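# Seat the board in the enclosure's top slot, levers closed

## Task

Slide the board into the enclosure's empty top slot with its component side facing up until it is completely seated, and finish with both levers closed. A closed lever is latched and sticks out at a right angle from the board's front panel; a fully opened lever lies flat along that panel. Both levers must be opened all the way before the board is slid in to its stop, because only then do they catch their tabs; closing them afterwards pulls the board fully in. Pushing the board into its connector quickly breaks the connector and ruins the job. At the end the enclosure must stand level on its own feet with no foot hanging over the bench edge, the board must be released, and the hands must be withdrawn.

## Robot and tools

Robot: two six-joint arms, left_arm and right_arm. right_arm carries a right hand; left_arm carries a mirror-image left hand. Each hand has three fingers (index, middle, ring) and a thumb, driven by sixteen motors.

Frames. Scene frame: origin at table-top height midway between the nominal bases, +z up, +x out over the table, left_arm on the +y side (image left/right does not match these names). Calibrated bases: left_arm at (-0.017, +0.338, +0.014) m, right_arm at (+0.057, -0.478, +0.014) m, both nearly unrotated. Reported hand positions, orientations, velocities and wrist-camera poses are in each arm's own base frame; fixed cameras and the table use the scene frame. Printed positions may be off by a few cm.

Hand point axes (right hand): +z runs along straight fingers toward the tips; +x crosses the palm away from the thumb; +y is normal to the palm face, which sits at y = -0.062. Straight fingertips end roughly 0.12 m past the hand point along +z; bending fingers first moves their tips toward +y. On the left hand +x points toward the thumb instead. A rigid mast near the wrist on the palm side (x +0.05 to +0.10, z -0.16 to -0.11, up to y +0.06; x sign flipped on the left hand) can collide with things.

Row layout (used by execute_actions and move): 48 numbers, each in [-1, 1], always for both arms. Order: left_arm dx, dy, dz, rx, ry, rz; then 16 left hand motors; left current_limit, speed; then the same 24 for right_arm. Pose numbers are offsets, not poses: they count from that arm's Hand target at the start of the action or move, along the Hand target's own axes, and every row of an action counts from that same start. 1.0 = 0.6 m for dx, dy, dz and 180 degrees for rx, ry, rz, which together form one rotation vector. All-zero pose numbers re-request the current Hand target. Orientation commands are clipped to 32 degrees from the measured one per step.

Hand motor order: index_mcp, index_abd, index_pip, index_dip, thumb_cmc, thumb_axl, thumb_mcp, thumb_ipl, middle_mcp, middle_abd, middle_pip, middle_dip, ring_mcp, ring_abd, ring_pip, ring_dip. These are absolute goal angles scaled between each hinge's stops, not offsets. Straight values: _mcp -0.75, _abd 0.00, _pip -0.58, _dip -0.70, thumb_cmc -0.71, thumb_axl -0.68, thumb_mcp -0.23, thumb_ipl -0.17. Toward +1 the finger hinges curl toward the palm, _abd swings away from the thumb, thumb_cmc brings the thumb in front of the palm. A 0 is a real goal; to leave a hand unchanged, copy back its hand_goal, hand_current_limit and hand_speed. current_limit maps -1..+1 to 0..550 mA (floor 11 mA); speed gives (speed+1)/2 of 8.5 rad/s. Initial values: +0.4 and -0.6.

Tools:
- execute_actions(actions, cameras): actions is a list of actions; each action is up to 15 rows, one per 1/30 s step, the last row held to fill 15. Images return only for an empty list or when cameras asks.
- move(target, speed, blend, stop_force, zero, blocking, cameras): straight-line paths for both arms to the offset row(s) in target (one row or up to 15, all counted from the same starting Hand targets). speed in m/s, 0.002 to 3.6, default 0.25 (turns up to twice that in rad/s). blend in m rounds corners of a list. stop_force in N, 3 to 120, ends an arm's path once its wrist sensor feels that much push; zero (default true) re-zeros it first; not usable with blocking=false. The result adds a move: line (done, off_target, moving, held, fault) and limits such as paced or held.
- wait(seconds 0 to 10, cameras); stop(cameras) brakes a running move.
- zoom_image(camera, region [x0, y0, x1, y1] pixels, at most 504 wide/high): cameras cam_high, cam_low, cam_left_wrist, cam_right_wrist, each 672x504.
- zero_wrist_force(arm): subtracts the current wrist reading from later ones.
- finished_scene(scene=1): ends the episode irrevocably.

Results: end_effector_position (m), end_effector_quat_wxyz, velocities, Hand target (base for the next offsets; the hand often rests slightly short of it), Joint positions and torques, Wrist force/torque (newtons along the hand's axes, force from surface into arm) plus a peak line, and per motor hand_goal, hand_measured, hand_current_ma, hand_state (moving, goal, blocked, overload). A motor at 495 mA or more for 5 s shuts down for 10 s.

Cautions: insert the board slowly (use low speed and a modest stop_force near the connector). Arms are stiff; aiming past a firm contact can trigger a fault stop (joint torque limits 132 N m big joints, 24.6 N m wrists; roughly 150 N external force), freezing the arm 10 s. Do not let the hands or arms touch each other or grip the other hand; a clearance check may hold commands. Avoid paths near an arm's own base, hitting the enclosure or table hard, dropping the board, or anything leaving the table. Motors heat when holding loads or straining; 85 °C brakes the arm. Release the board gently, then retract both hands.

Each tool is called after "Request:" in YAML: its name, and indented under it one key for each argument.

## Session

Request:
execute_actions:
  actions: []

Scene clock: 0.00 s.
left_arm: end_effector_position=(+0.7581, -0.2199, +0.2137) hand_goal=(-0.754, +0.000, -0.576, -0.696, -0.714, -0.678, -0.226, -0.168, -0.754, +0.000, -0.576, -0.696, -0.754, +0.000, -0.576, -0.696) hand_measured=(-0.754, +0.000, -0.576, -0.696, -0.714, -0.678, -0.226, -0.168, -0.754, +0.000, -0.576, -0.696, -0.754, +0.000, -0.576, -0.696) hand_current_ma=(+0, +0, +0, +0, +0, +0, +0, +0, +0, +0, +0, +0, +0, +0, +0, +0) hand_state=(goal, goal, goal, goal, overload, goal, goal, goal, goal, goal, goal, goal, goal, goal, goal, goal) hand_current_limit=0.40 hand_speed=-0.60 end_effector_quat_wxyz=(-0.404, +0.870, +0.209, +0.190) | right_arm: end_effector_position=(+0.3520, -0.0093, +0.2351) hand_goal=(-0.754, +0.000, -0.576, -0.696, -0.714, -0.678, -0.226, -0.168, -0.754, +0.000, -0.576, -0.696, -0.754, +0.000, -0.576, -0.696) hand_measured=(-0.754, +0.000, -0.576, -0.696, -0.714, -0.678, -0.226, -0.168, -0.754, +0.000, -0.576, -0.696, -0.754, +0.000, -0.576, -0.696) hand_current_ma=(+0, +0, +0, +0, +0, +0, +0, +0, +0, +0, +0, +0, +0, +0, +0, +0) hand_state=(goal, goal, goal, goal, goal, goal, goal, goal, goal, goal, goal, goal, goal, goal, goal, goal) hand_current_limit=0.40 hand_speed=-0.60 end_effector_quat_wxyz=(-0.328, -0.317, +0.761, +0.461)
Joint positions: left_arm=[2.827 -2.217 -1.167 -1.474 2.489 0.711] | right_arm=[-0.55 -1.135 1.699 -0.933 -1.564 3.368]
Joint velocities: within noise
Joint torques (N m): no reading
Wrist force (N): no reading
Wrist torque (N m): no reading
Wrist force, peak (N): no reading
Hand target: left_arm +0.7581, -0.2199, +0.2137; -0.404, +0.870, +0.209, +0.190 | right_arm +0.3520, -0.0093, +0.2351; -0.328, -0.317, +0.761, +0.461

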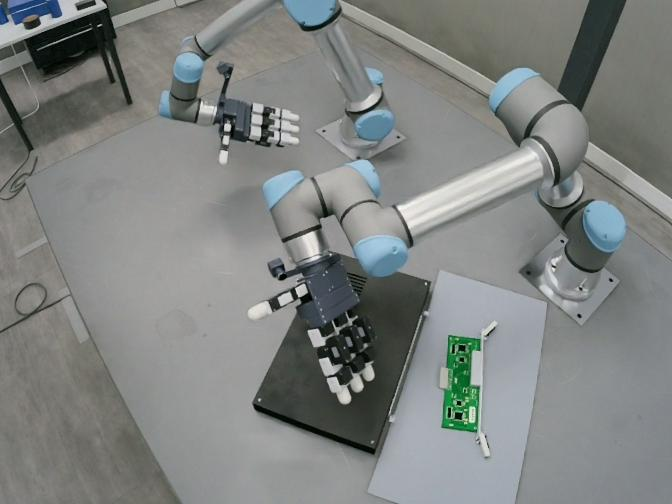

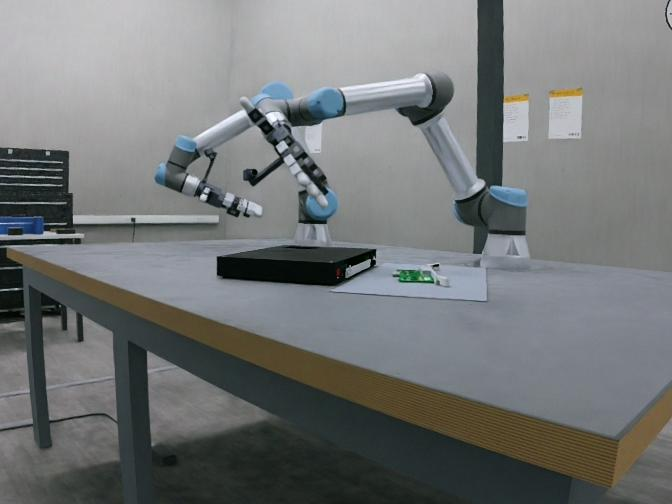

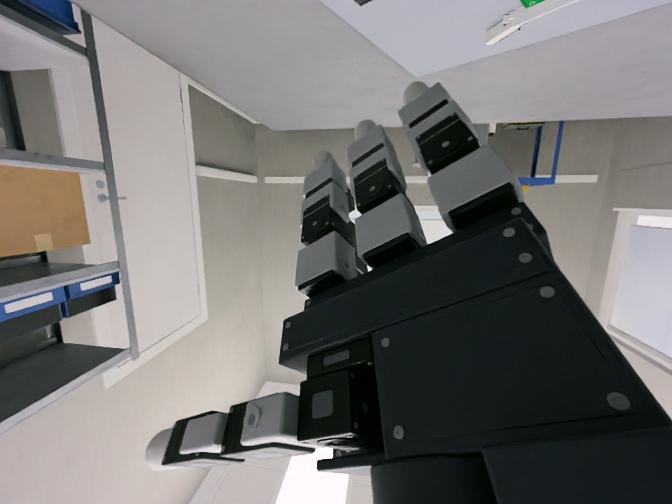

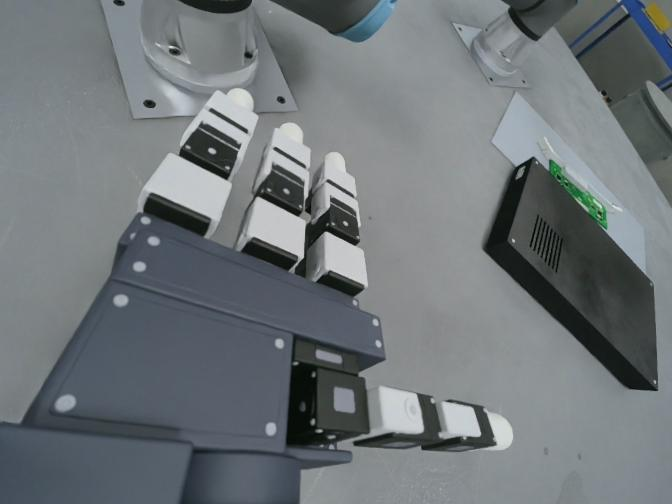

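Request:
zoom_image:
  camera: "cam_high"
  region: [380, 260, 560, 480]

Request:
zoom_image:
  camera: "cam_low"
  region: [200, 220, 500, 320]

Request:
zoom_image:
  camera: "cam_high"
  region: [240, 240, 450, 470]

Request:
zoom_image:
  camera: "cam_right_wrist"
  region: [450, 80, 672, 400]

Request:
zoom_image:
  camera: "cam_left_wrist"
  region: [340, 0, 620, 140]

Scaled by 2.291 from the camera's 672x504 image, which has a finer 960x720 frame.

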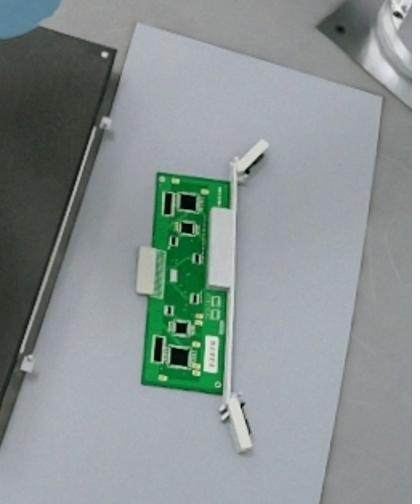

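Scaled by 1.680 from the camera's 672x504 image, which has a finer 960x720 frame.

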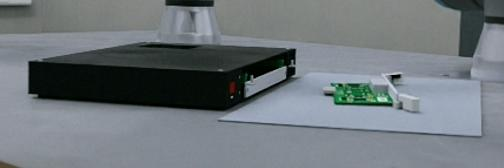

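Scaled by 2.191 from the camera's 672x504 image, which has a finer 960x720 frame.

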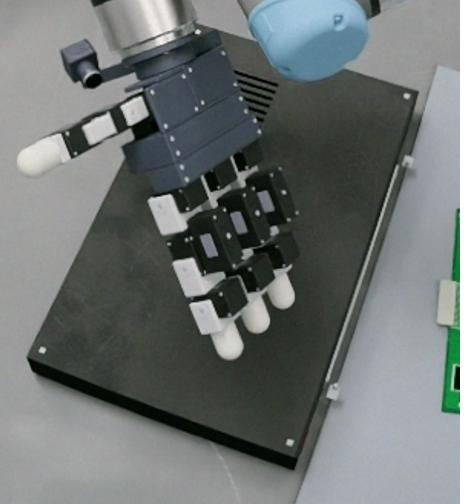

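Scaled by 1.575 from the camera's 672x504 image, which has a finer 960x720 frame.

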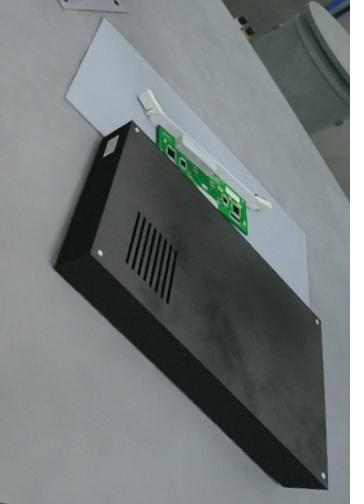

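Scaled by 1.800 from the camera's 672x504 image, which has a finer 960x720 frame.

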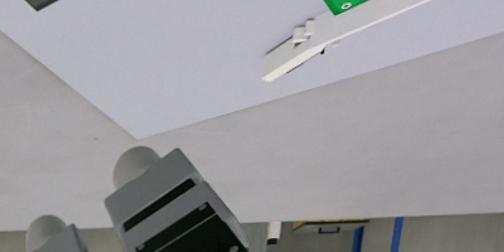

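Request:
move:
  target:
    - [0,0,0,0,0,0,-0.754,0,-0.576,-0.696,-0.714,-0.678,-0.226,-0.168,-0.754,0,-0.576,-0.696,-0.754,0,-0.576,-0.696,0.4,-0.6,0,0,0,0,0,0,-0.754,0,-0.576,-0.696,-0.714,-0.678,-0.226,-0.168,-0.754,0,-0.576,-0.696,-0.754,0,-0.576,-0.696,0.4,-0.6]
    - [-0.18,-0.915,0.3785,-0.224,-0.1915,-0.0188,-0.754,0,-0.576,-0.696,-0.714,-0.678,-0.226,-0.168,-0.754,0,-0.576,-0.696,-0.754,0,-0.576,-0.696,0.4,-0.6,0,0,0,0,0,0,-0.754,0,-0.576,-0.696,-0.714,-0.678,-0.226,-0.168,-0.754,0,-0.576,-0.696,-0.754,0,-0.576,-0.696,0.4,-0.6]
  cameras: ["all"]

Scene clock: 180.43 s.
left_arm: end_effector_position=(+0.4199, +0.2567, +0.3652) hand_goal=(-0.754, +0.000, -0.576, -0.696, -0.714, -0.678, -0.226, -0.168, -0.754, +0.000, -0.576, -0.696, -0.754, +0.000, -0.576, -0.696) hand_measured=(-0.750, +0.000, -0.576, -0.696, +0.858, -0.678, -0.224, -0.168, -0.750, +0.000, -0.576, -0.696, -0.750, +0.000, -0.576, -0.696) hand_current_ma=(+18, +0, -3, +0, +0, +4, +13, +2, +16, +0, -3, +0, +17, +0, -3, +0) hand_state=(goal, goal, goal, goal, overload, goal, goal, goal, goal, goal, goal, goal, goal, goal, goal, goal) hand_current_limit=0.40 hand_speed=-0.60 end_effector_quat_wxyz=(+0.000, +0.964, +0.265, +0.001) | right_arm: end_effector_position=(+0.3520, -0.0093, +0.2351) hand_goal=(-0.754, +0.000, -0.576, -0.696, -0.714, -0.678, -0.226, -0.168, -0.754, +0.000, -0.576, -0.696, -0.754, +0.000, -0.576, -0.696) hand_measured=(-0.760, +0.000, -0.576, -0.696, -0.720, -0.678, -0.226, -0.168, -0.760, +0.000, -0.576, -0.696, -0.760, +0.000, -0.576, -0.696) hand_current_ma=(-28, +0, -3, +0, -29, +3, +1, +2, -30, +0, -3, +0, -28, +0, -3, +0) hand_state=(goal, goal, goal, goal, goal, goal, goal, goal, goal, goal, goal, goal, goal, goal, goal, goal) hand_current_limit=0.40 hand_speed=-0.60 end_effector_quat_wxyz=(-0.328, -0.317, +0.761, +0.461)
Joint positions: left_arm=[4.152 -1.494 -1.627 -1.591 1.57 2.046] | right_arm=[-0.55 -1.135 1.699 -0.933 -1.564 3.368]
Joint torques (N m): left_arm=[11.39 13.11 33.62 0.56 -1.46 1.74] | right_arm=[1.27 -39.57 -20.03 0.98 0.04 -0.53]
Wrist force (N): left_arm=[-0.7 0.3 -1.6] | right_arm=[0.0 0.1 0.1]
Wrist torque (N m): left_arm=[0.20 0.15 0.05] | right_arm=[0.02 0.00 0.01]
Wrist force, peak (N): left_arm=[-0.7 -1.8 -2.0] | right_arm=[0.4 0.2 -0.2]
Hand target: left_arm +0.4198, +0.2568, +0.3652; +0.000, +0.964, +0.265, +0.001 | right_arm +0.3520, -0.0093, +0.2351; -0.328, -0.317, +0.761, +0.461
Off the commanded pose: left_arm 0.000 m, 0 deg | right_arm 0.000 m, 0 deg.
move: done

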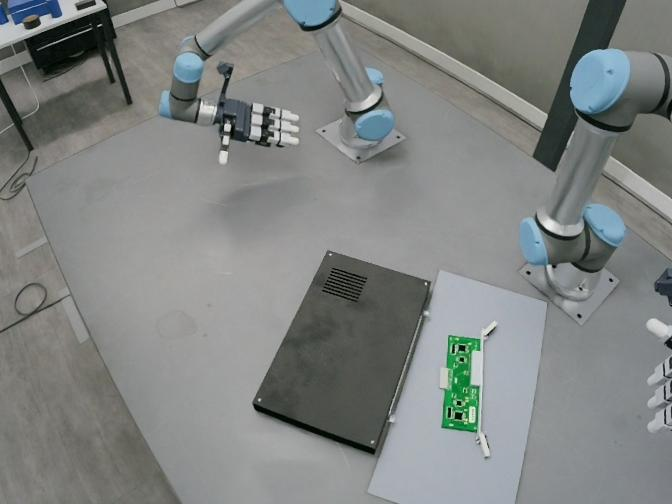

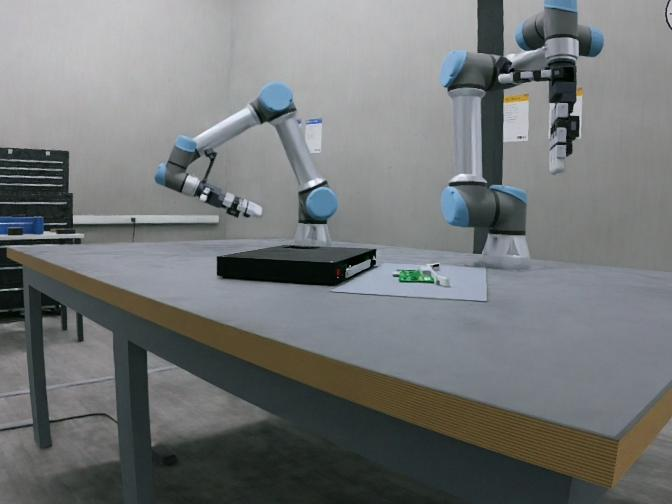

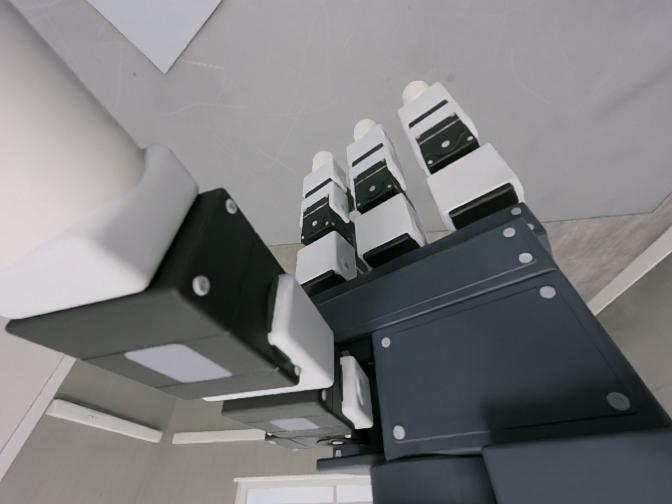

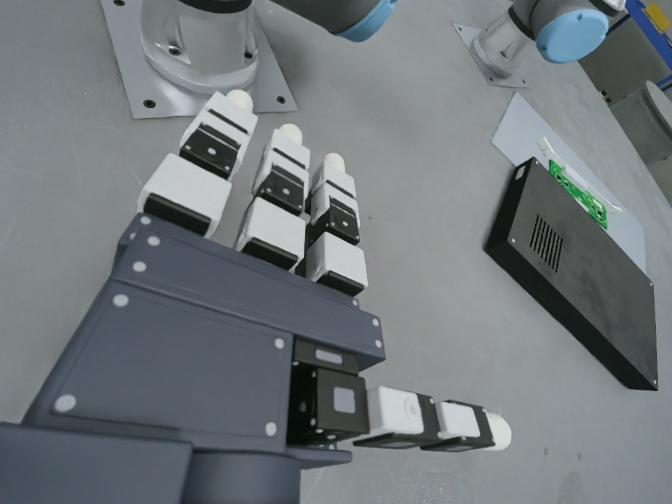

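Request:
move:
  target:
    - [-0.154,0.1,0,-0.5,0,0,-0.754,0,-0.576,-0.696,-0.714,-0.678,-0.226,-0.168,-0.754,0,-0.576,-0.696,-0.754,0,-0.576,-0.696,0.4,-0.6,0,0,0,0,0,0,-0.754,0,-0.576,-0.696,-0.714,-0.678,-0.226,-0.168,-0.754,0,-0.576,-0.696,-0.754,0,-0.576,-0.696,0.4,-0.6]
    - [-0.154,0.289,0.30,-0.5,0,0,-0.754,0,-0.576,-0.696,-0.714,-0.678,-0.226,-0.168,-0.754,0,-0.576,-0.696,-0.754,0,-0.576,-0.696,0.4,-0.6,0,0,0,0,0,0,-0.754,0,-0.576,-0.696,-0.714,-0.678,-0.226,-0.168,-0.754,0,-0.576,-0.696,-0.754,0,-0.576,-0.696,0.4,-0.6]
  cameras: ["all"]

Scene clock: 217.70 s.
left_arm: end_effector_position=(+0.4290, +0.0605, +0.1852) hand_goal=(-0.754, +0.000, -0.576, -0.696, -0.714, -0.678, -0.226, -0.168, -0.754, +0.000, -0.576, -0.696, -0.754, +0.000, -0.576, -0.696) hand_measured=(-0.762, +0.000, -0.576, -0.696, +1.000, -0.678, -0.224, -0.168, -0.762, +0.000, -0.576, -0.696, -0.762, +0.000, -0.576, -0.696) hand_current_ma=(-43, +0, -3, +0, +0, +4, +11, +2, -39, +0, -3, +0, -40, +0, -3, +0) hand_state=(goal, goal, goal, goal, overload, goal, goal, goal, goal, goal, goal, goal, goal, goal, goal, goal) hand_current_limit=0.40 hand_speed=-0.60 end_effector_quat_wxyz=(+0.682, +0.682, +0.187, +0.187) | right_arm: end_effector_position=(+0.3520, -0.0093, +0.2351) hand_goal=(-0.754, +0.000, -0.576, -0.696, -0.714, -0.678, -0.226, -0.168, -0.754, +0.000, -0.576, -0.696, -0.754, +0.000, -0.576, -0.696) hand_measured=(-0.760, +0.000, -0.576, -0.696, -0.720, -0.678, -0.226, -0.168, -0.760, +0.000, -0.576, -0.696, -0.760, +0.000, -0.576, -0.696) hand_current_ma=(-28, +0, -3, +0, -29, +3, +1, +2, -30, +0, -3, +0, -28, +0, -3, +0) hand_state=(goal, goal, goal, goal, goal, goal, goal, goal, goal, goal, goal, goal, goal, goal, goal, goal) hand_current_limit=0.40 hand_speed=-0.60 end_effector_quat_wxyz=(-0.328, -0.317, +0.761, +0.461)
Joint positions: left_arm=[4.198 -2.004 -2.231 -2.049 0.521 3.143] | right_arm=[-0.55 -1.135 1.699 -0.933 -1.564 3.368]
Joint torques (N m): left_arm=[-10.82 20.03 17.24 0.43 -1.48 -2.6] | right_arm=[-0.07 -39.46 -20.68 1.08 -0.03 -0.68]
Wrist force (N): left_arm=[-1.6 2.7 -0.5] | right_arm=[0.2 0.0 -0.1]
Wrist torque (N m): left_arm=[0.14 -0.10 0.46] | right_arm=[0.02 -0.03 0.02]
Wrist force, peak (N): left_arm=[-1.1 3.5 -1.1] | right_arm=[0.4 0.3 0.0]
Hand target: left_arm +0.4291, +0.0605, +0.1852; +0.682, +0.682, +0.187, +0.187 | right_arm +0.3520, -0.0093, +0.2351; -0.328, -0.317, +0.761, +0.461
Off the commanded pose: left_arm 0.000 m, 0 deg | right_arm 0.000 m, 0 deg.
move: done

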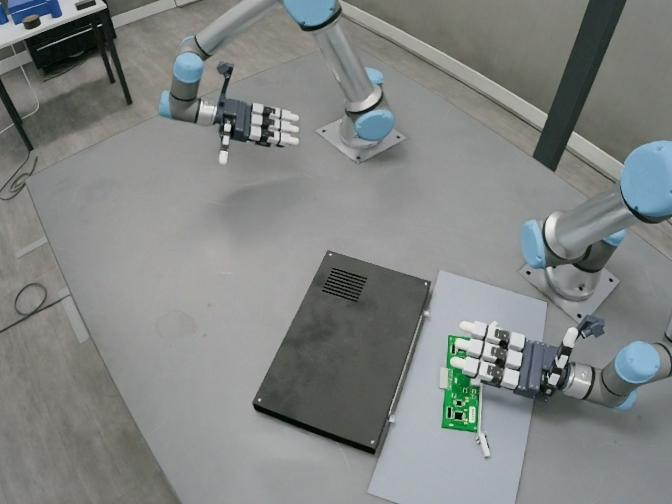

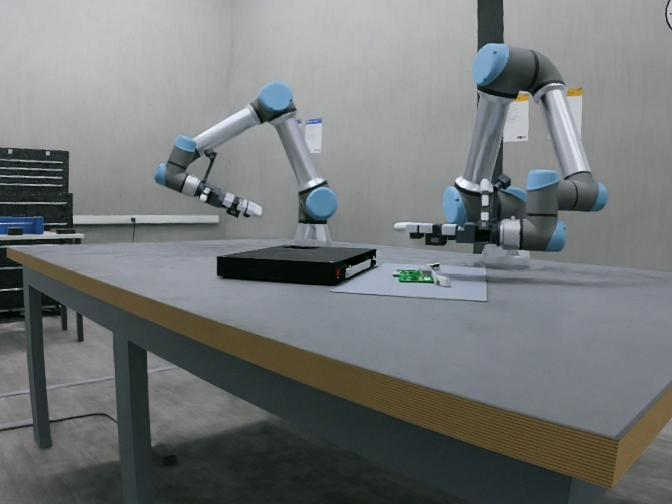

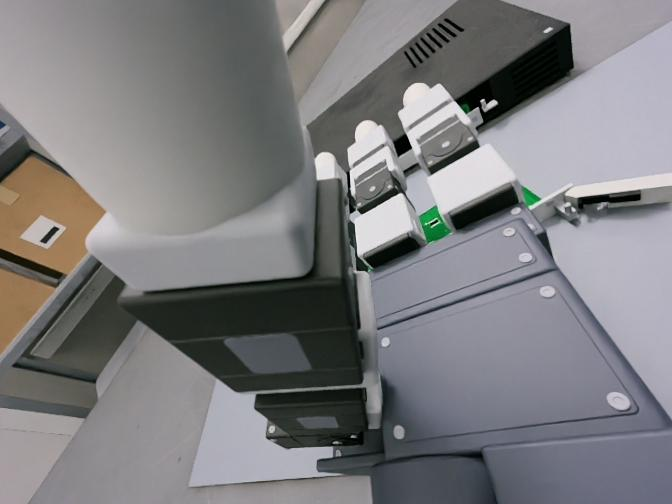

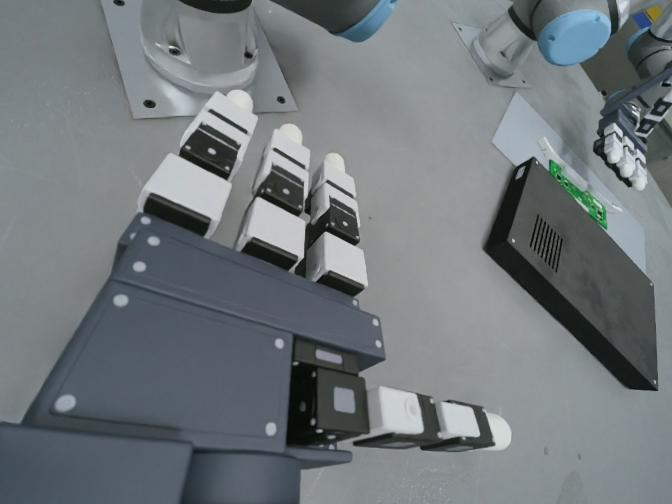

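Request:
zoom_image:
  camera: "cam_left_wrist"
  region: [290, 0, 672, 240]

Request:
zoom_image:
  camera: "cam_left_wrist"
  region: [400, 60, 600, 180]

Request:
zoom_image:
  camera: "cam_high"
  region: [360, 270, 500, 480]

Scaled by 1.319 from the camera's 672x504 image, which has a finer 960x720 frame.

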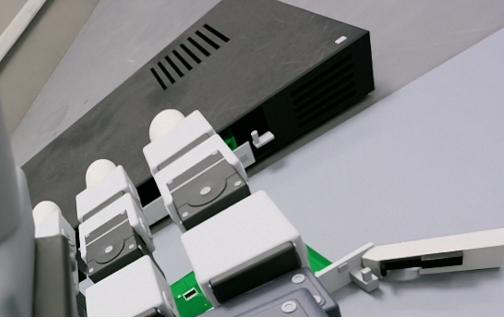

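Scaled by 2.520 from the camera's 672x504 image, which has a finer 960x720 frame.

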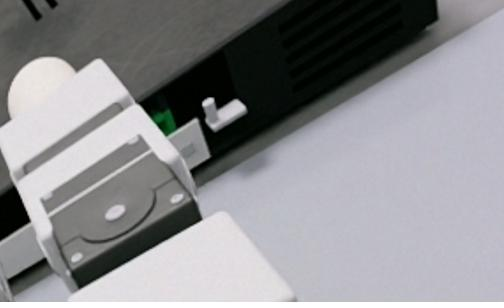

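Scaled by 2.400 from the camera's 672x504 image, which has a finer 960x720 frame.

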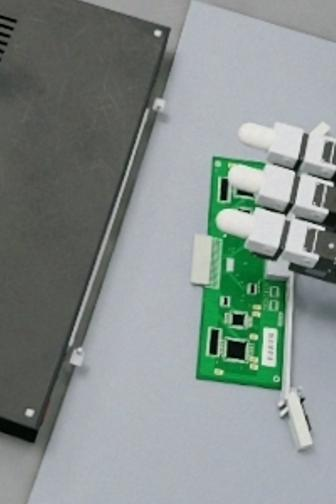

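Request:
move:
  target: [0.2,0,0,0,0,0,-0.754,0,-0.576,-0.696,-0.714,-0.678,-0.226,-0.168,-0.754,0,-0.576,-0.696,-0.754,0,-0.576,-0.696,0.4,-0.6,0,0,0,0,0,0,-0.754,0,-0.576,-0.696,-0.714,-0.678,-0.226,-0.168,-0.754,0,-0.576,-0.696,-0.754,0,-0.576,-0.696,0.4,-0.6]
  cameras: ["cam_left_wrist","cam_low"]

Request:
zoom_image:
  camera: "cam_left_wrist"
  region: [420, 0, 672, 200]

Request:
move:
  target: [0.45,0,0,0,0,0,-0.754,0,-0.576,-0.696,-0.714,-0.678,-0.226,-0.168,-0.754,0,-0.576,-0.696,-0.754,0,-0.576,-0.696,0.4,-0.6,0,0,0,0,0,0,-0.754,0,-0.576,-0.696,-0.714,-0.678,-0.226,-0.168,-0.754,0,-0.576,-0.696,-0.754,0,-0.576,-0.696,0.4,-0.6]
  cameras: ["cam_left_wrist","cam_low"]

Request:
zoom_image:
  camera: "cam_left_wrist"
  region: [420, 0, 672, 200]

Scene clock: 228.67 s.
left_arm: end_effector_position=(+0.5322, +0.1217, +0.1853) hand_goal=(-0.754, +0.000, -0.576, -0.696, -0.714, -0.678, -0.226, -0.168, -0.754, +0.000, -0.576, -0.696, -0.754, +0.000, -0.576, -0.696) hand_measured=(-0.762, +0.000, -0.576, -0.696, +1.000, -0.678, -0.224, -0.168, -0.762, +0.000, -0.576, -0.696, -0.762, +0.000, -0.576, -0.696) hand_current_ma=(-43, +0, -3, +0, +0, +4, +11, +2, -39, +0, -3, +0, -40, +0, -3, +0) hand_state=(goal, goal, goal, goal, overload, goal, goal, goal, goal, goal, goal, goal, goal, goal, goal, goal) hand_current_limit=0.40 hand_speed=-0.60 end_effector_quat_wxyz=(+0.682, +0.682, +0.187, +0.187) | right_arm: end_effector_position=(+0.3520, -0.0093, +0.2351) hand_goal=(-0.754, +0.000, -0.576, -0.696, -0.714, -0.678, -0.226, -0.168, -0.754, +0.000, -0.576, -0.696, -0.754, +0.000, -0.576, -0.696) hand_measured=(-0.760, +0.000, -0.576, -0.696, -0.720, -0.678, -0.226, -0.168, -0.760, +0.000, -0.576, -0.696, -0.760, +0.000, -0.576, -0.696) hand_current_ma=(-28, +0, -3, +0, -29, +3, +1, +2, -30, +0, -3, +0, -28, +0, -3, +0) hand_state=(goal, goal, goal, goal, goal, goal, goal, goal, goal, goal, goal, goal, goal, goal, goal, goal) hand_current_limit=0.40 hand_speed=-0.60 end_effector_quat_wxyz=(-0.328, -0.317, +0.761, +0.461)
Joint positions: left_arm=[4.072 -2.182 -1.874 -2.228 0.395 3.143] | right_arm=[-0.55 -1.135 1.699 -0.933 -1.564 3.368]
Joint torques (N m): left_arm=[-11.13 31.49 21.96 -2.51 -1.28 1.98] | right_arm=[1.04 -39.52 -20.54 1.12 -0.18 -0.86]
Wrist force (N): left_arm=[-1.6 2.6 -0.6] | right_arm=[0.4 0.0 0.1]
Wrist torque (N m): left_arm=[0.14 -0.05 0.30] | right_arm=[-0.02 -0.05 0.03]
Wrist force, peak (N): left_arm=[-2.8 2.6 -0.2] | right_arm=[0.4 0.3 0.1]
Hand target: left_arm +0.5323, +0.1218, +0.1853; +0.682, +0.682, +0.187, +0.187 | right_arm +0.3520, -0.0093, +0.2351; -0.328, -0.317, +0.761, +0.461
Off the commanded pose: left_arm 0.000 m, 0 deg | right_arm 0.000 m, 0 deg.
move: done
Images, in order (width x height): cam_low 672x504, cam_left_wrist 672x504.

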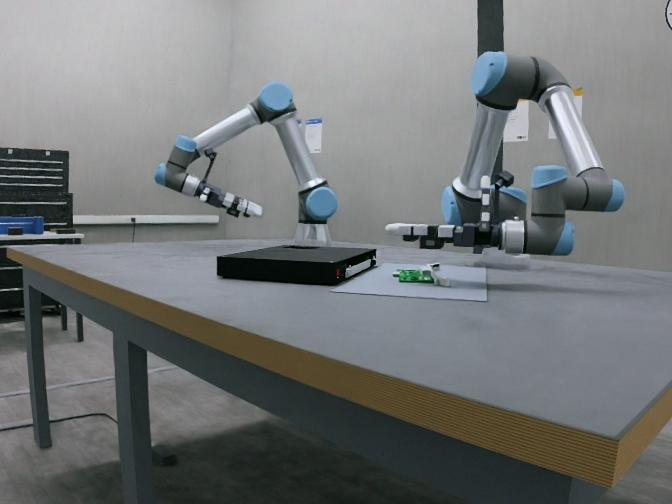

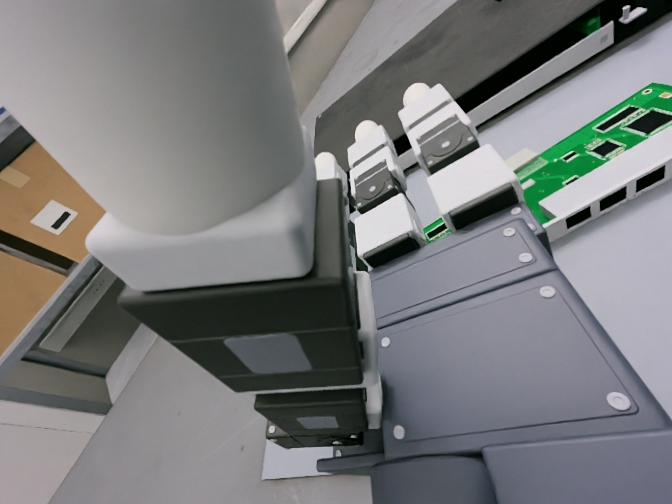

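Scaled by 2.000 from the camera's 672x504 image, which has a finer 960x720 frame.

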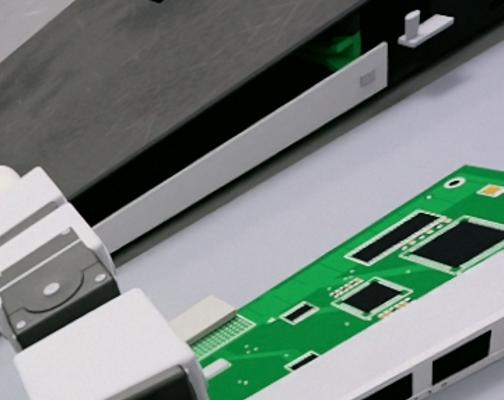

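Scene clock: 230.93 s.
left_arm: end_effector_position=(+0.7644, +0.2595, +0.1856) hand_goal=(-0.754, +0.000, -0.576, -0.696, -0.714, -0.678, -0.226, -0.168, -0.754, +0.000, -0.576, -0.696, -0.754, +0.000, -0.576, -0.696) hand_measured=(-0.762, +0.000, -0.576, -0.696, +1.000, -0.678, -0.224, -0.168, -0.762, +0.000, -0.576, -0.696, -0.762, +0.000, -0.576, -0.696) hand_current_ma=(-43, +0, -3, +0, +0, +4, +11, +2, -39, +0, -3, +0, -40, +0, -3, +0) hand_state=(goal, goal, goal, goal, overload, goal, goal, goal, goal, goal, goal, goal, goal, goal, goal, goal) hand_current_limit=0.40 hand_speed=-0.60 end_effector_quat_wxyz=(+0.682, +0.682, +0.187, +0.187) | right_arm: end_effector_position=(+0.3520, -0.0093, +0.2351) hand_goal=(-0.754, +0.000, -0.576, -0.696, -0.714, -0.678, -0.226, -0.168, -0.754, +0.000, -0.576, -0.696, -0.754, +0.000, -0.576, -0.696) hand_measured=(-0.760, +0.000, -0.576, -0.696, -0.720, -0.678, -0.226, -0.168, -0.760, +0.000, -0.576, -0.696, -0.760, +0.000, -0.576, -0.696) hand_current_ma=(-28, +0, -3, +0, -29, +3, +1, +2, -30, +0, -3, +0, -28, +0, -3, +0) hand_state=(goal, goal, goal, goal, goal, goal, goal, goal, goal, goal, goal, goal, goal, goal, goal, goal) hand_current_limit=0.40 hand_speed=-0.60 end_effector_quat_wxyz=(-0.328, -0.317, +0.761, +0.461)
Joint positions: left_arm=[3.933 -2.727 -0.761 -2.793 0.255 3.14] | right_arm=[-0.55 -1.135 1.699 -0.933 -1.564 3.368]
Joint torques (N m): left_arm=[-11.18 51.78 30.6 -2.27 1.47 1.96] | right_arm=[1.02 -39.63 -20.85 1.15 -0.14 -0.89]
Wrist force (N): left_arm=[-1.8 2.4 -0.2] | right_arm=[-0.1 0.1 0.1]
Wrist torque (N m): left_arm=[0.05 -0.07 0.28] | right_arm=[0.01 0.01 0.00]
Wrist force, peak (N): left_arm=[-3.0 2.7 -0.5] | right_arm=[0.5 -0.1 -0.2]
Hand target: left_arm +0.7645, +0.2595, +0.1856; +0.682, +0.682, +0.187, +0.187 | right_arm +0.3520, -0.0093, +0.2351; -0.328, -0.317, +0.761, +0.461
Off the commanded pose: left_arm 0.000 m, 0 deg | right_arm 0.000 m, 0 deg.
move: done
Images, in order (width x height): cam_low 672x504, cam_left_wrist 672x504.

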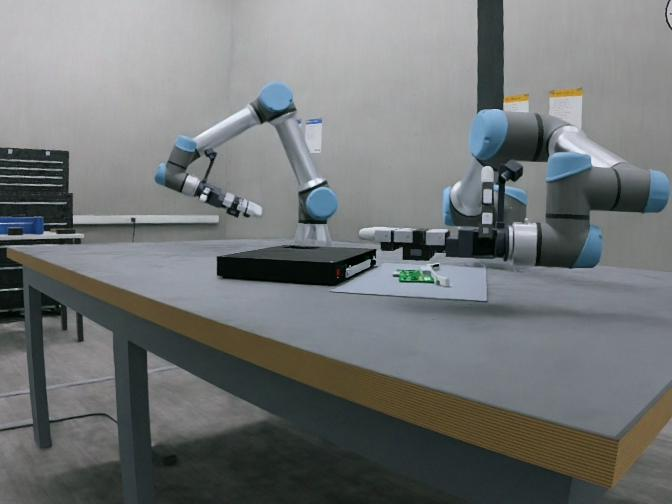

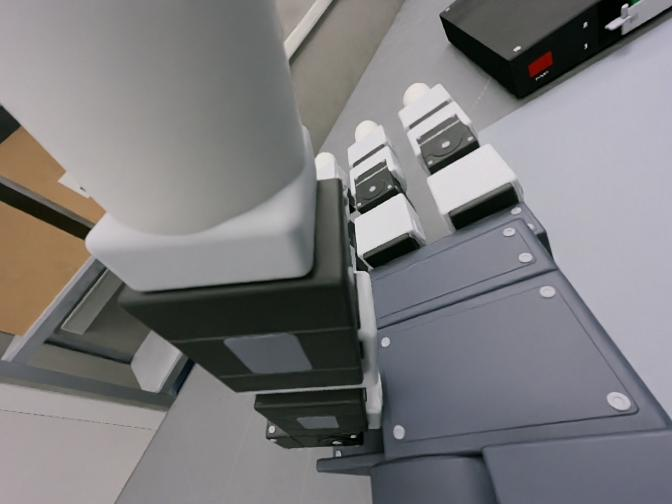

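Scaled by 2.000 from the camera's 672x504 image, which has a finer 960x720 frame.

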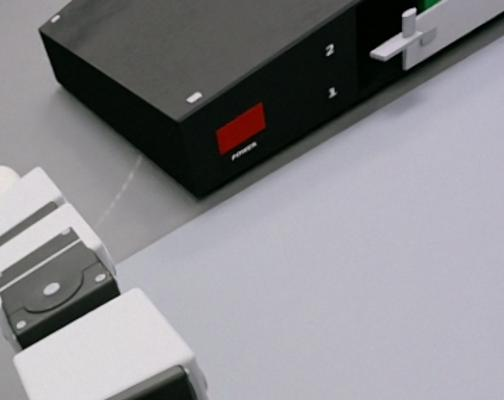

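Request:
move:
  target: [-0.17,0.05,0,0,0,0,-0.754,0,-0.576,-0.696,-0.714,-0.678,-0.226,-0.168,-0.754,0,-0.576,-0.696,-0.754,0,-0.576,-0.696,0.4,-0.6,0,0,0,0,0,0,-0.754,0,-0.576,-0.696,-0.714,-0.678,-0.226,-0.168,-0.754,0,-0.576,-0.696,-0.754,0,-0.576,-0.696,0.4,-0.6]
  cameras: ["cam_left_wrist"]

Request:
zoom_image:
  camera: "cam_left_wrist"
  region: [420, 0, 672, 200]

Request:
move:
  target: [0,0,-0.12,0,0,0,-0.754,0,-0.576,-0.696,-0.714,-0.678,-0.226,-0.168,-0.754,0,-0.576,-0.696,-0.754,0,-0.576,-0.696,0.4,-0.6,0,0,0,0,0,0,-0.754,0,-0.576,-0.696,-0.714,-0.678,-0.226,-0.168,-0.754,0,-0.576,-0.696,-0.754,0,-0.576,-0.696,0.4,-0.6]
  cameras: ["cam_left_wrist"]

Request:
zoom_image:
  camera: "cam_left_wrist"
  region: [420, 0, 672, 200]

Scene clock: 238.87 s.
left_arm: end_effector_position=(+0.6767, +0.2075, +0.2155) hand_goal=(-0.754, +0.000, -0.576, -0.696, -0.714, -0.678, -0.226, -0.168, -0.754, +0.000, -0.576, -0.696, -0.754, +0.000, -0.576, -0.696) hand_measured=(-0.762, +0.000, -0.576, -0.696, +1.000, -0.678, -0.224, -0.168, -0.762, +0.000, -0.576, -0.696, -0.762, +0.000, -0.576, -0.696) hand_current_ma=(-43, +0, -3, +0, +0, +4, +11, +2, -39, +0, -3, +0, -40, +0, -3, +0) hand_state=(goal, goal, goal, goal, overload, goal, goal, goal, goal, goal, goal, goal, goal, goal, goal, goal) hand_current_limit=0.40 hand_speed=-0.60 end_effector_quat_wxyz=(+0.682, +0.682, +0.187, +0.188) | right_arm: end_effector_position=(+0.3520, -0.0093, +0.2351) hand_goal=(-0.754, +0.000, -0.576, -0.696, -0.714, -0.678, -0.226, -0.168, -0.754, +0.000, -0.576, -0.696, -0.754, +0.000, -0.576, -0.696) hand_measured=(-0.760, +0.000, -0.576, -0.696, -0.720, -0.678, -0.226, -0.168, -0.760, +0.000, -0.576, -0.696, -0.760, +0.000, -0.576, -0.696) hand_current_ma=(-28, +0, -3, +0, -29, +3, +1, +2, -30, +0, -3, +0, -28, +0, -3, +0) hand_state=(goal, goal, goal, goal, goal, goal, goal, goal, goal, goal, goal, goal, goal, goal, goal, goal) hand_current_limit=0.40 hand_speed=-0.60 end_effector_quat_wxyz=(-0.328, -0.317, +0.761, +0.461)
Joint positions: left_arm=[3.972 -2.434 -1.269 -2.583 0.295 3.145] | right_arm=[-0.55 -1.135 1.699 -0.933 -1.564 3.368]
Joint torques (N m): left_arm=[11.97 57.59 10.28 0.69 1.24 -2.41] | right_arm=[1.37 -39.57 -21.11 1.22 -0.24 -0.96]
Wrist force (N): left_arm=[-1.4 2.1 -0.4] | right_arm=[0.1 -0.3 0.0]
Wrist torque (N m): left_arm=[0.09 -0.14 0.41] | right_arm=[-0.04 -0.01 0.00]
Wrist force, peak (N): left_arm=[-2.4 2.4 -0.3] | right_arm=[0.3 0.3 -0.1]
Hand target: left_arm +0.6767, +0.2075, +0.2155; +0.682, +0.682, +0.187, +0.187 | right_arm +0.3520, -0.0093, +0.2351; -0.328, -0.317, +0.761, +0.461
Off the commanded pose: left_arm 0.000 m, 0 deg | right_arm 0.000 m, 0 deg.
move: done
Images, in order (width x height): cam_left_wrist 672x504.

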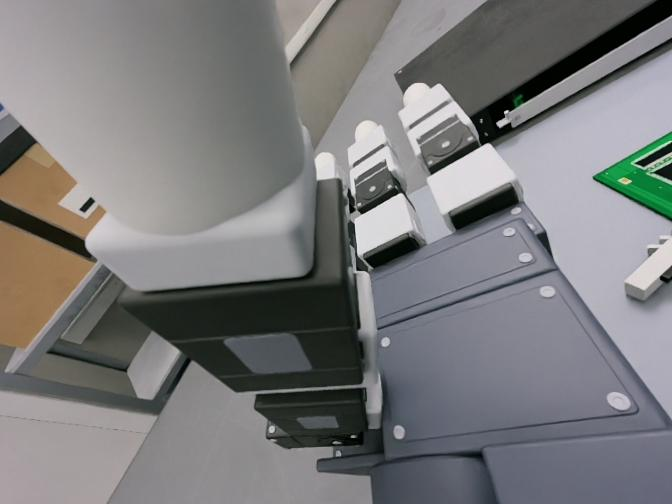

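Scaled by 2.000 from the camera's 672x504 image, which has a finer 960x720 frame.

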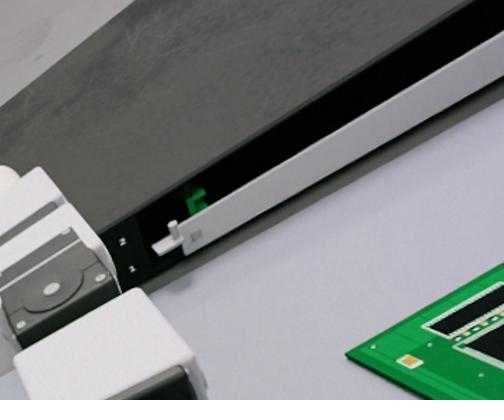

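Scene clock: 239.87 s.
left_arm: end_effector_position=(+0.6400, +0.2693, +0.2155) hand_goal=(-0.754, +0.000, -0.576, -0.696, -0.714, -0.678, -0.226, -0.168, -0.754, +0.000, -0.576, -0.696, -0.754, +0.000, -0.576, -0.696) hand_measured=(-0.762, +0.000, -0.576, -0.696, +1.000, -0.678, -0.224, -0.168, -0.762, +0.000, -0.576, -0.696, -0.762, +0.000, -0.576, -0.696) hand_current_ma=(-43, +0, -3, +0, +0, +4, +11, +2, -39, +0, -3, +0, -40, +0, -3, +0) hand_state=(goal, goal, goal, goal, overload, goal, goal, goal, goal, goal, goal, goal, goal, goal, goal, goal) hand_current_limit=0.40 hand_speed=-0.60 end_effector_quat_wxyz=(+0.682, +0.682, +0.187, +0.187) | right_arm: end_effector_position=(+0.3520, -0.0093, +0.2351) hand_goal=(-0.754, +0.000, -0.576, -0.696, -0.714, -0.678, -0.226, -0.168, -0.754, +0.000, -0.576, -0.696, -0.754, +0.000, -0.576, -0.696) hand_measured=(-0.760, +0.000, -0.576, -0.696, -0.720, -0.678, -0.226, -0.168, -0.760, +0.000, -0.576, -0.696, -0.760, +0.000, -0.576, -0.696) hand_current_ma=(-28, +0, -3, +0, -29, +3, +1, +2, -30, +0, -3, +0, -28, +0, -3, +0) hand_state=(goal, goal, goal, goal, goal, goal, goal, goal, goal, goal, goal, goal, goal, goal, goal, goal) hand_current_limit=0.40 hand_speed=-0.60 end_effector_quat_wxyz=(-0.328, -0.317, +0.761, +0.461)
Joint positions: left_arm=[4.074 -2.456 -1.225 -2.603 0.397 3.143] | right_arm=[-0.55 -1.135 1.699 -0.933 -1.564 3.368]
Joint torques (N m): left_arm=[13.65 43.99 25.57 -2.46 1.48 2.43] | right_arm=[1.25 -40.16 -21.02 1.21 -0.34 -1.08]
Wrist force (N): left_arm=[-1.7 2.4 -0.8] | right_arm=[0.2 0.1 0.2]
Wrist torque (N m): left_arm=[0.11 -0.09 0.27] | right_arm=[-0.01 -0.02 0.02]
Wrist force, peak (N): left_arm=[-1.4 2.4 -1.8] | right_arm=[0.4 -0.1 0.2]
Hand target: left_arm +0.6400, +0.2694, +0.2155; +0.682, +0.682, +0.187, +0.187 | right_arm +0.3520, -0.0093, +0.2351; -0.328, -0.317, +0.761, +0.461
Off the commanded pose: left_arm 0.000 m, 0 deg | right_arm 0.000 m, 0 deg.
move: done
Images, in order (width x height): cam_left_wrist 672x504.

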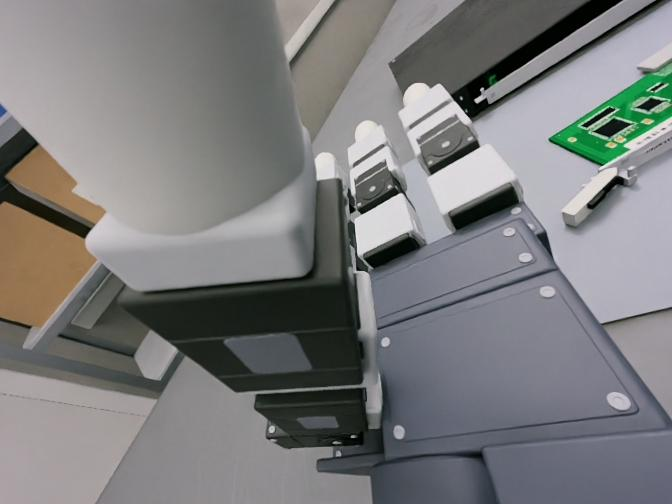

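Scaled by 2.000 from the camera's 672x504 image, which has a finer 960x720 frame.

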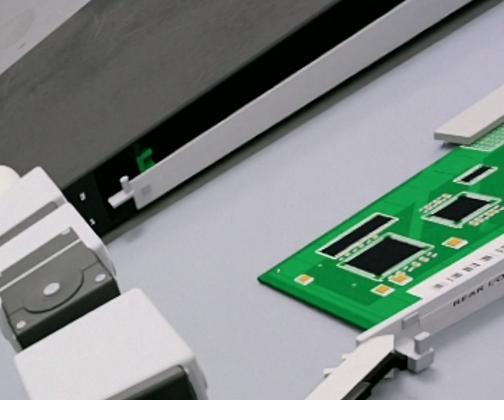

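Request:
move:
  target: [0,0,-0.1,0,0,0,-0.754,0,-0.576,-0.696,-0.714,-0.678,-0.226,-0.168,-0.754,0,-0.576,-0.696,-0.754,0,-0.576,-0.696,0.4,-0.6,-0.874,0.446,0.624,0,0,0,-0.754,0,-0.576,-0.696,-0.714,-0.678,-0.226,-0.168,-0.754,0,-0.576,-0.696,-0.754,0,-0.576,-0.696,0.4,-0.6]
  cameras: ["all"]
  speed: 0.3

Request:
zoom_image:
  camera: "cam_right_wrist"
  region: [330, 100, 670, 400]

Scene clock: 254.43 s.
left_arm: end_effector_position=(+0.6093, +0.3210, +0.2154) hand_goal=(-0.754, +0.000, -0.576, -0.696, -0.714, -0.678, -0.226, -0.168, -0.754, +0.000, -0.576, -0.696, -0.754, +0.000, -0.576, -0.696) hand_measured=(-0.762, +0.000, -0.576, -0.696, +1.000, -0.678, -0.224, -0.168, -0.762, +0.000, -0.576, -0.696, -0.762, +0.000, -0.576, -0.696) hand_current_ma=(-43, +0, -3, +0, +0, +4, +11, +2, -39, +0, -3, +0, -40, +0, -3, +0) hand_state=(goal, goal, goal, goal, overload, goal, goal, goal, goal, goal, goal, goal, goal, goal, goal, goal) hand_current_limit=0.40 hand_speed=-0.60 end_effector_quat_wxyz=(+0.682, +0.682, +0.187, +0.187) | right_arm: end_effector_position=(+0.3136, +0.6872, +0.2352) hand_goal=(-0.754, +0.000, -0.576, -0.696, -0.714, -0.678, -0.226, -0.168, -0.754, +0.000, -0.576, -0.696, -0.754, +0.000, -0.576, -0.696) hand_measured=(-0.760, +0.000, -0.576, -0.696, -0.722, -0.678, -0.226, -0.168, -0.762, +0.000, -0.576, -0.696, -0.760, +0.000, -0.576, -0.696) hand_current_ma=(-31, +0, -3, +0, -32, +3, +1, +2, -33, +0, -3, +0, -31, +0, -3, +0) hand_state=(goal, goal, goal, goal, goal, goal, goal, goal, goal, goal, goal, goal, goal, goal, goal, goal) hand_current_limit=0.40 hand_speed=-0.60 end_effector_quat_wxyz=(-0.328, -0.317, +0.761, +0.461)
Joint positions: left_arm=[4.155 -2.489 -1.161 -2.635 0.478 3.143] | right_arm=[0.626 -0.842 1.276 -1.231 -0.528 4.09]
Joint torques (N m): left_arm=[11.99 45.5 26.46 -2.61 1.63 1.69] | right_arm=[8.93 -39.2 -38.12 -2.39 3.2 2.06]
Wrist force (N): left_arm=[-1.5 2.0 -0.7] | right_arm=[-0.2 -0.1 -0.1]
Wrist torque (N m): left_arm=[0.08 -0.12 0.31] | right_arm=[0.06 0.08 -0.09]
Wrist force, peak (N): left_arm=[-1.5 2.6 -1.4] | right_arm=[-0.9 0.8 0.9]
Hand target: left_arm +0.6093, +0.3210, +0.2154; +0.682, +0.682, +0.187, +0.187 | right_arm +0.3137, +0.6873, +0.2352; -0.328, -0.317, +0.761, +0.461
Off the commanded pose: left_arm 0.000 m, 0 deg | right_arm 0.000 m, 0 deg.
move: done

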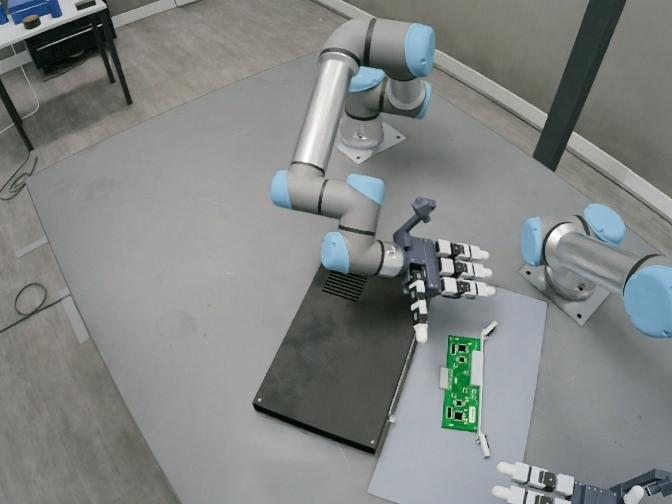

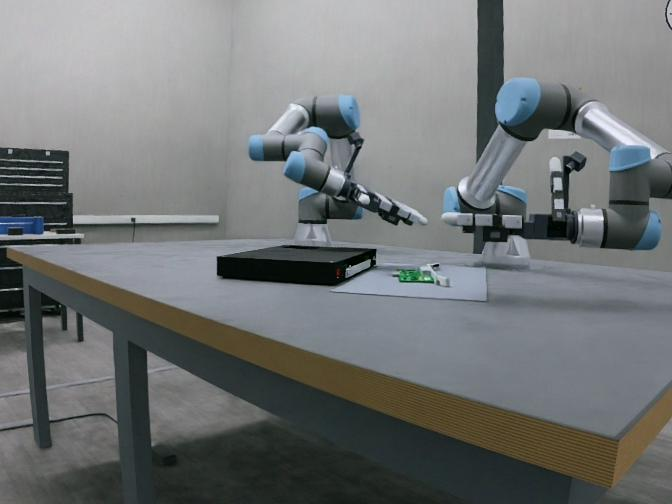

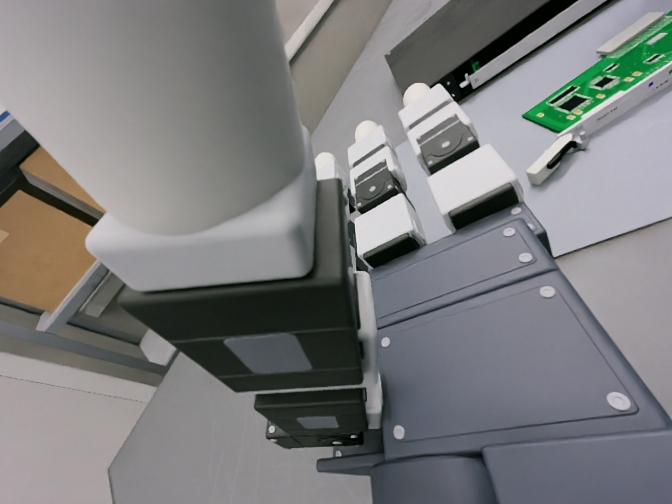

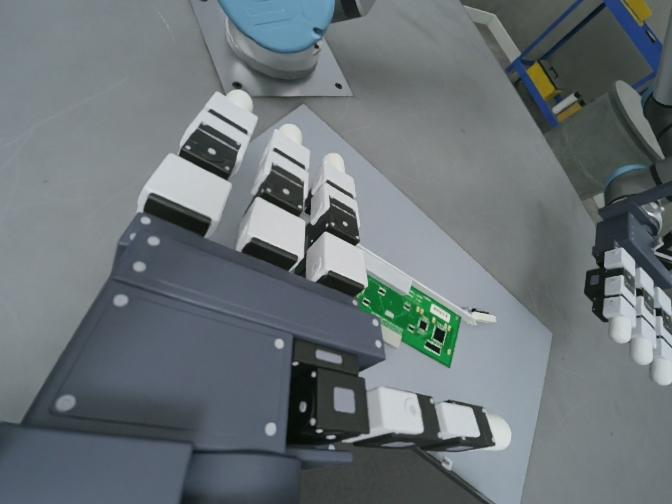

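Scaled by 1.482 from the camera's 672x504 image, which has a finer 960x720 frame.

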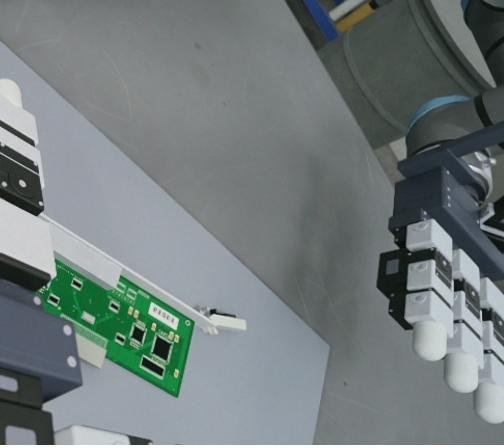

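Request:
move:
  target: [0,0,0,0,0,0,-0.754,0,-0.576,-0.696,-0.714,-0.678,-0.226,-0.168,-0.754,0,-0.576,-0.696,-0.754,0,-0.576,-0.696,0.4,-0.6,0.133,-0.126,0.036,0,0,0,-0.754,0,-0.576,-0.696,-0.714,-0.678,-0.226,-0.168,-0.754,0,-0.576,-0.696,-0.754,0,-0.576,-0.696,0.4,-0.6]
  cameras: ["cam_right_wrist"]
  speed: 0.3

Request:
zoom_image:
  camera: "cam_right_wrist"
  region: [330, 180, 530, 380]

Scene clock: 260.00 s.
left_arm: end_effector_position=(+0.6093, +0.3210, +0.2154) hand_goal=(-0.754, +0.000, -0.576, -0.696, -0.714, -0.678, -0.226, -0.168, -0.754, +0.000, -0.576, -0.696, -0.754, +0.000, -0.576, -0.696) hand_measured=(-0.762, +0.000, -0.576, -0.696, +1.000, -0.678, -0.224, -0.168, -0.762, +0.000, -0.576, -0.696, -0.762, +0.000, -0.576, -0.696) hand_current_ma=(-43, +0, -3, +0, +0, +4, +11, +2, -39, +0, -3, +0, -40, +0, -3, +0) hand_state=(goal, goal, goal, goal, overload, goal, goal, goal, goal, goal, goal, goal, goal, goal, goal, goal) hand_current_limit=0.40 hand_speed=-0.60 end_effector_quat_wxyz=(+0.682, +0.682, +0.187, +0.187) | right_arm: end_effector_position=(+0.2637, +0.6071, +0.1752) hand_goal=(-0.754, +0.000, -0.576, -0.696, -0.714, -0.678, -0.226, -0.168, -0.754, +0.000, -0.576, -0.696, -0.754, +0.000, -0.576, -0.696) hand_measured=(-0.760, +0.000, -0.576, -0.696, -0.722, -0.678, -0.226, -0.168, -0.762, +0.000, -0.576, -0.696, -0.760, +0.000, -0.576, -0.696) hand_current_ma=(-32, +0, -3, +0, -34, +3, +1, +2, -34, +0, -3, +0, -31, +0, -3, +0) hand_state=(goal, goal, goal, goal, goal, goal, goal, goal, goal, goal, goal, goal, goal, goal, goal, goal) hand_current_limit=0.40 hand_speed=-0.60 end_effector_quat_wxyz=(-0.328, -0.317, +0.761, +0.461)
Joint positions: left_arm=[4.155 -2.489 -1.161 -2.635 0.478 3.143] | right_arm=[0.569 -0.952 1.64 -1.421 -0.569 4.013]
Joint torques (N m): left_arm=[11.99 45.01 27.34 -2.61 1.58 1.63] | right_arm=[-4.46 -63.1 -5.63 -2.82 -0.51 2.09]
Wrist force (N): left_arm=[-1.6 2.3 -0.4] | right_arm=[-0.1 0.0 -0.2]
Wrist torque (N m): left_arm=[0.10 -0.10 0.29] | right_arm=[0.06 0.03 -0.10]
Wrist force, peak (N): left_arm=[-1.9 2.2 -0.8] | right_arm=[-1.3 1.4 -0.6]
Hand target: left_arm +0.6093, +0.3210, +0.2154; +0.682, +0.682, +0.187, +0.187 | right_arm +0.2637, +0.6071, +0.1751; -0.328, -0.317, +0.761, +0.461
Off the commanded pose: left_arm 0.000 m, 0 deg | right_arm 0.000 m, 0 deg.
move: done
Images, in order (width x height): cam_right_wrist 672x504.

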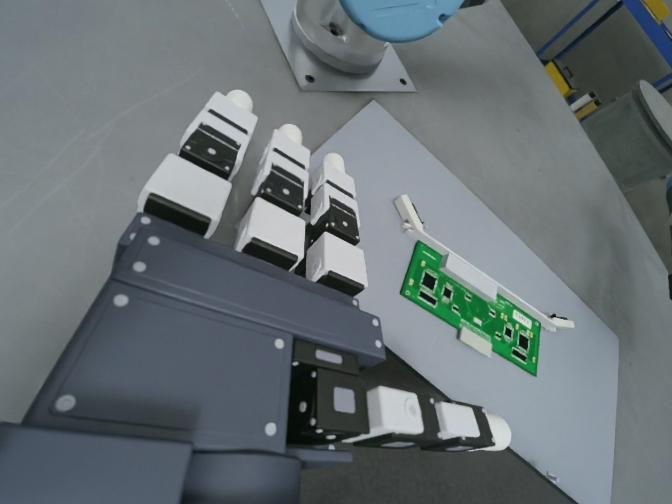

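Scaled by 2.520 from the camera's 672x504 image, which has a finer 960x720 frame.

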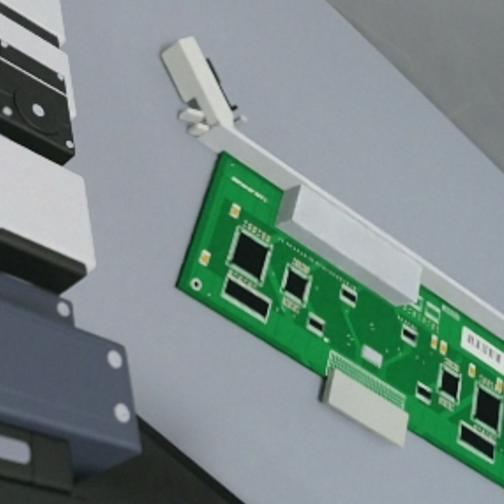

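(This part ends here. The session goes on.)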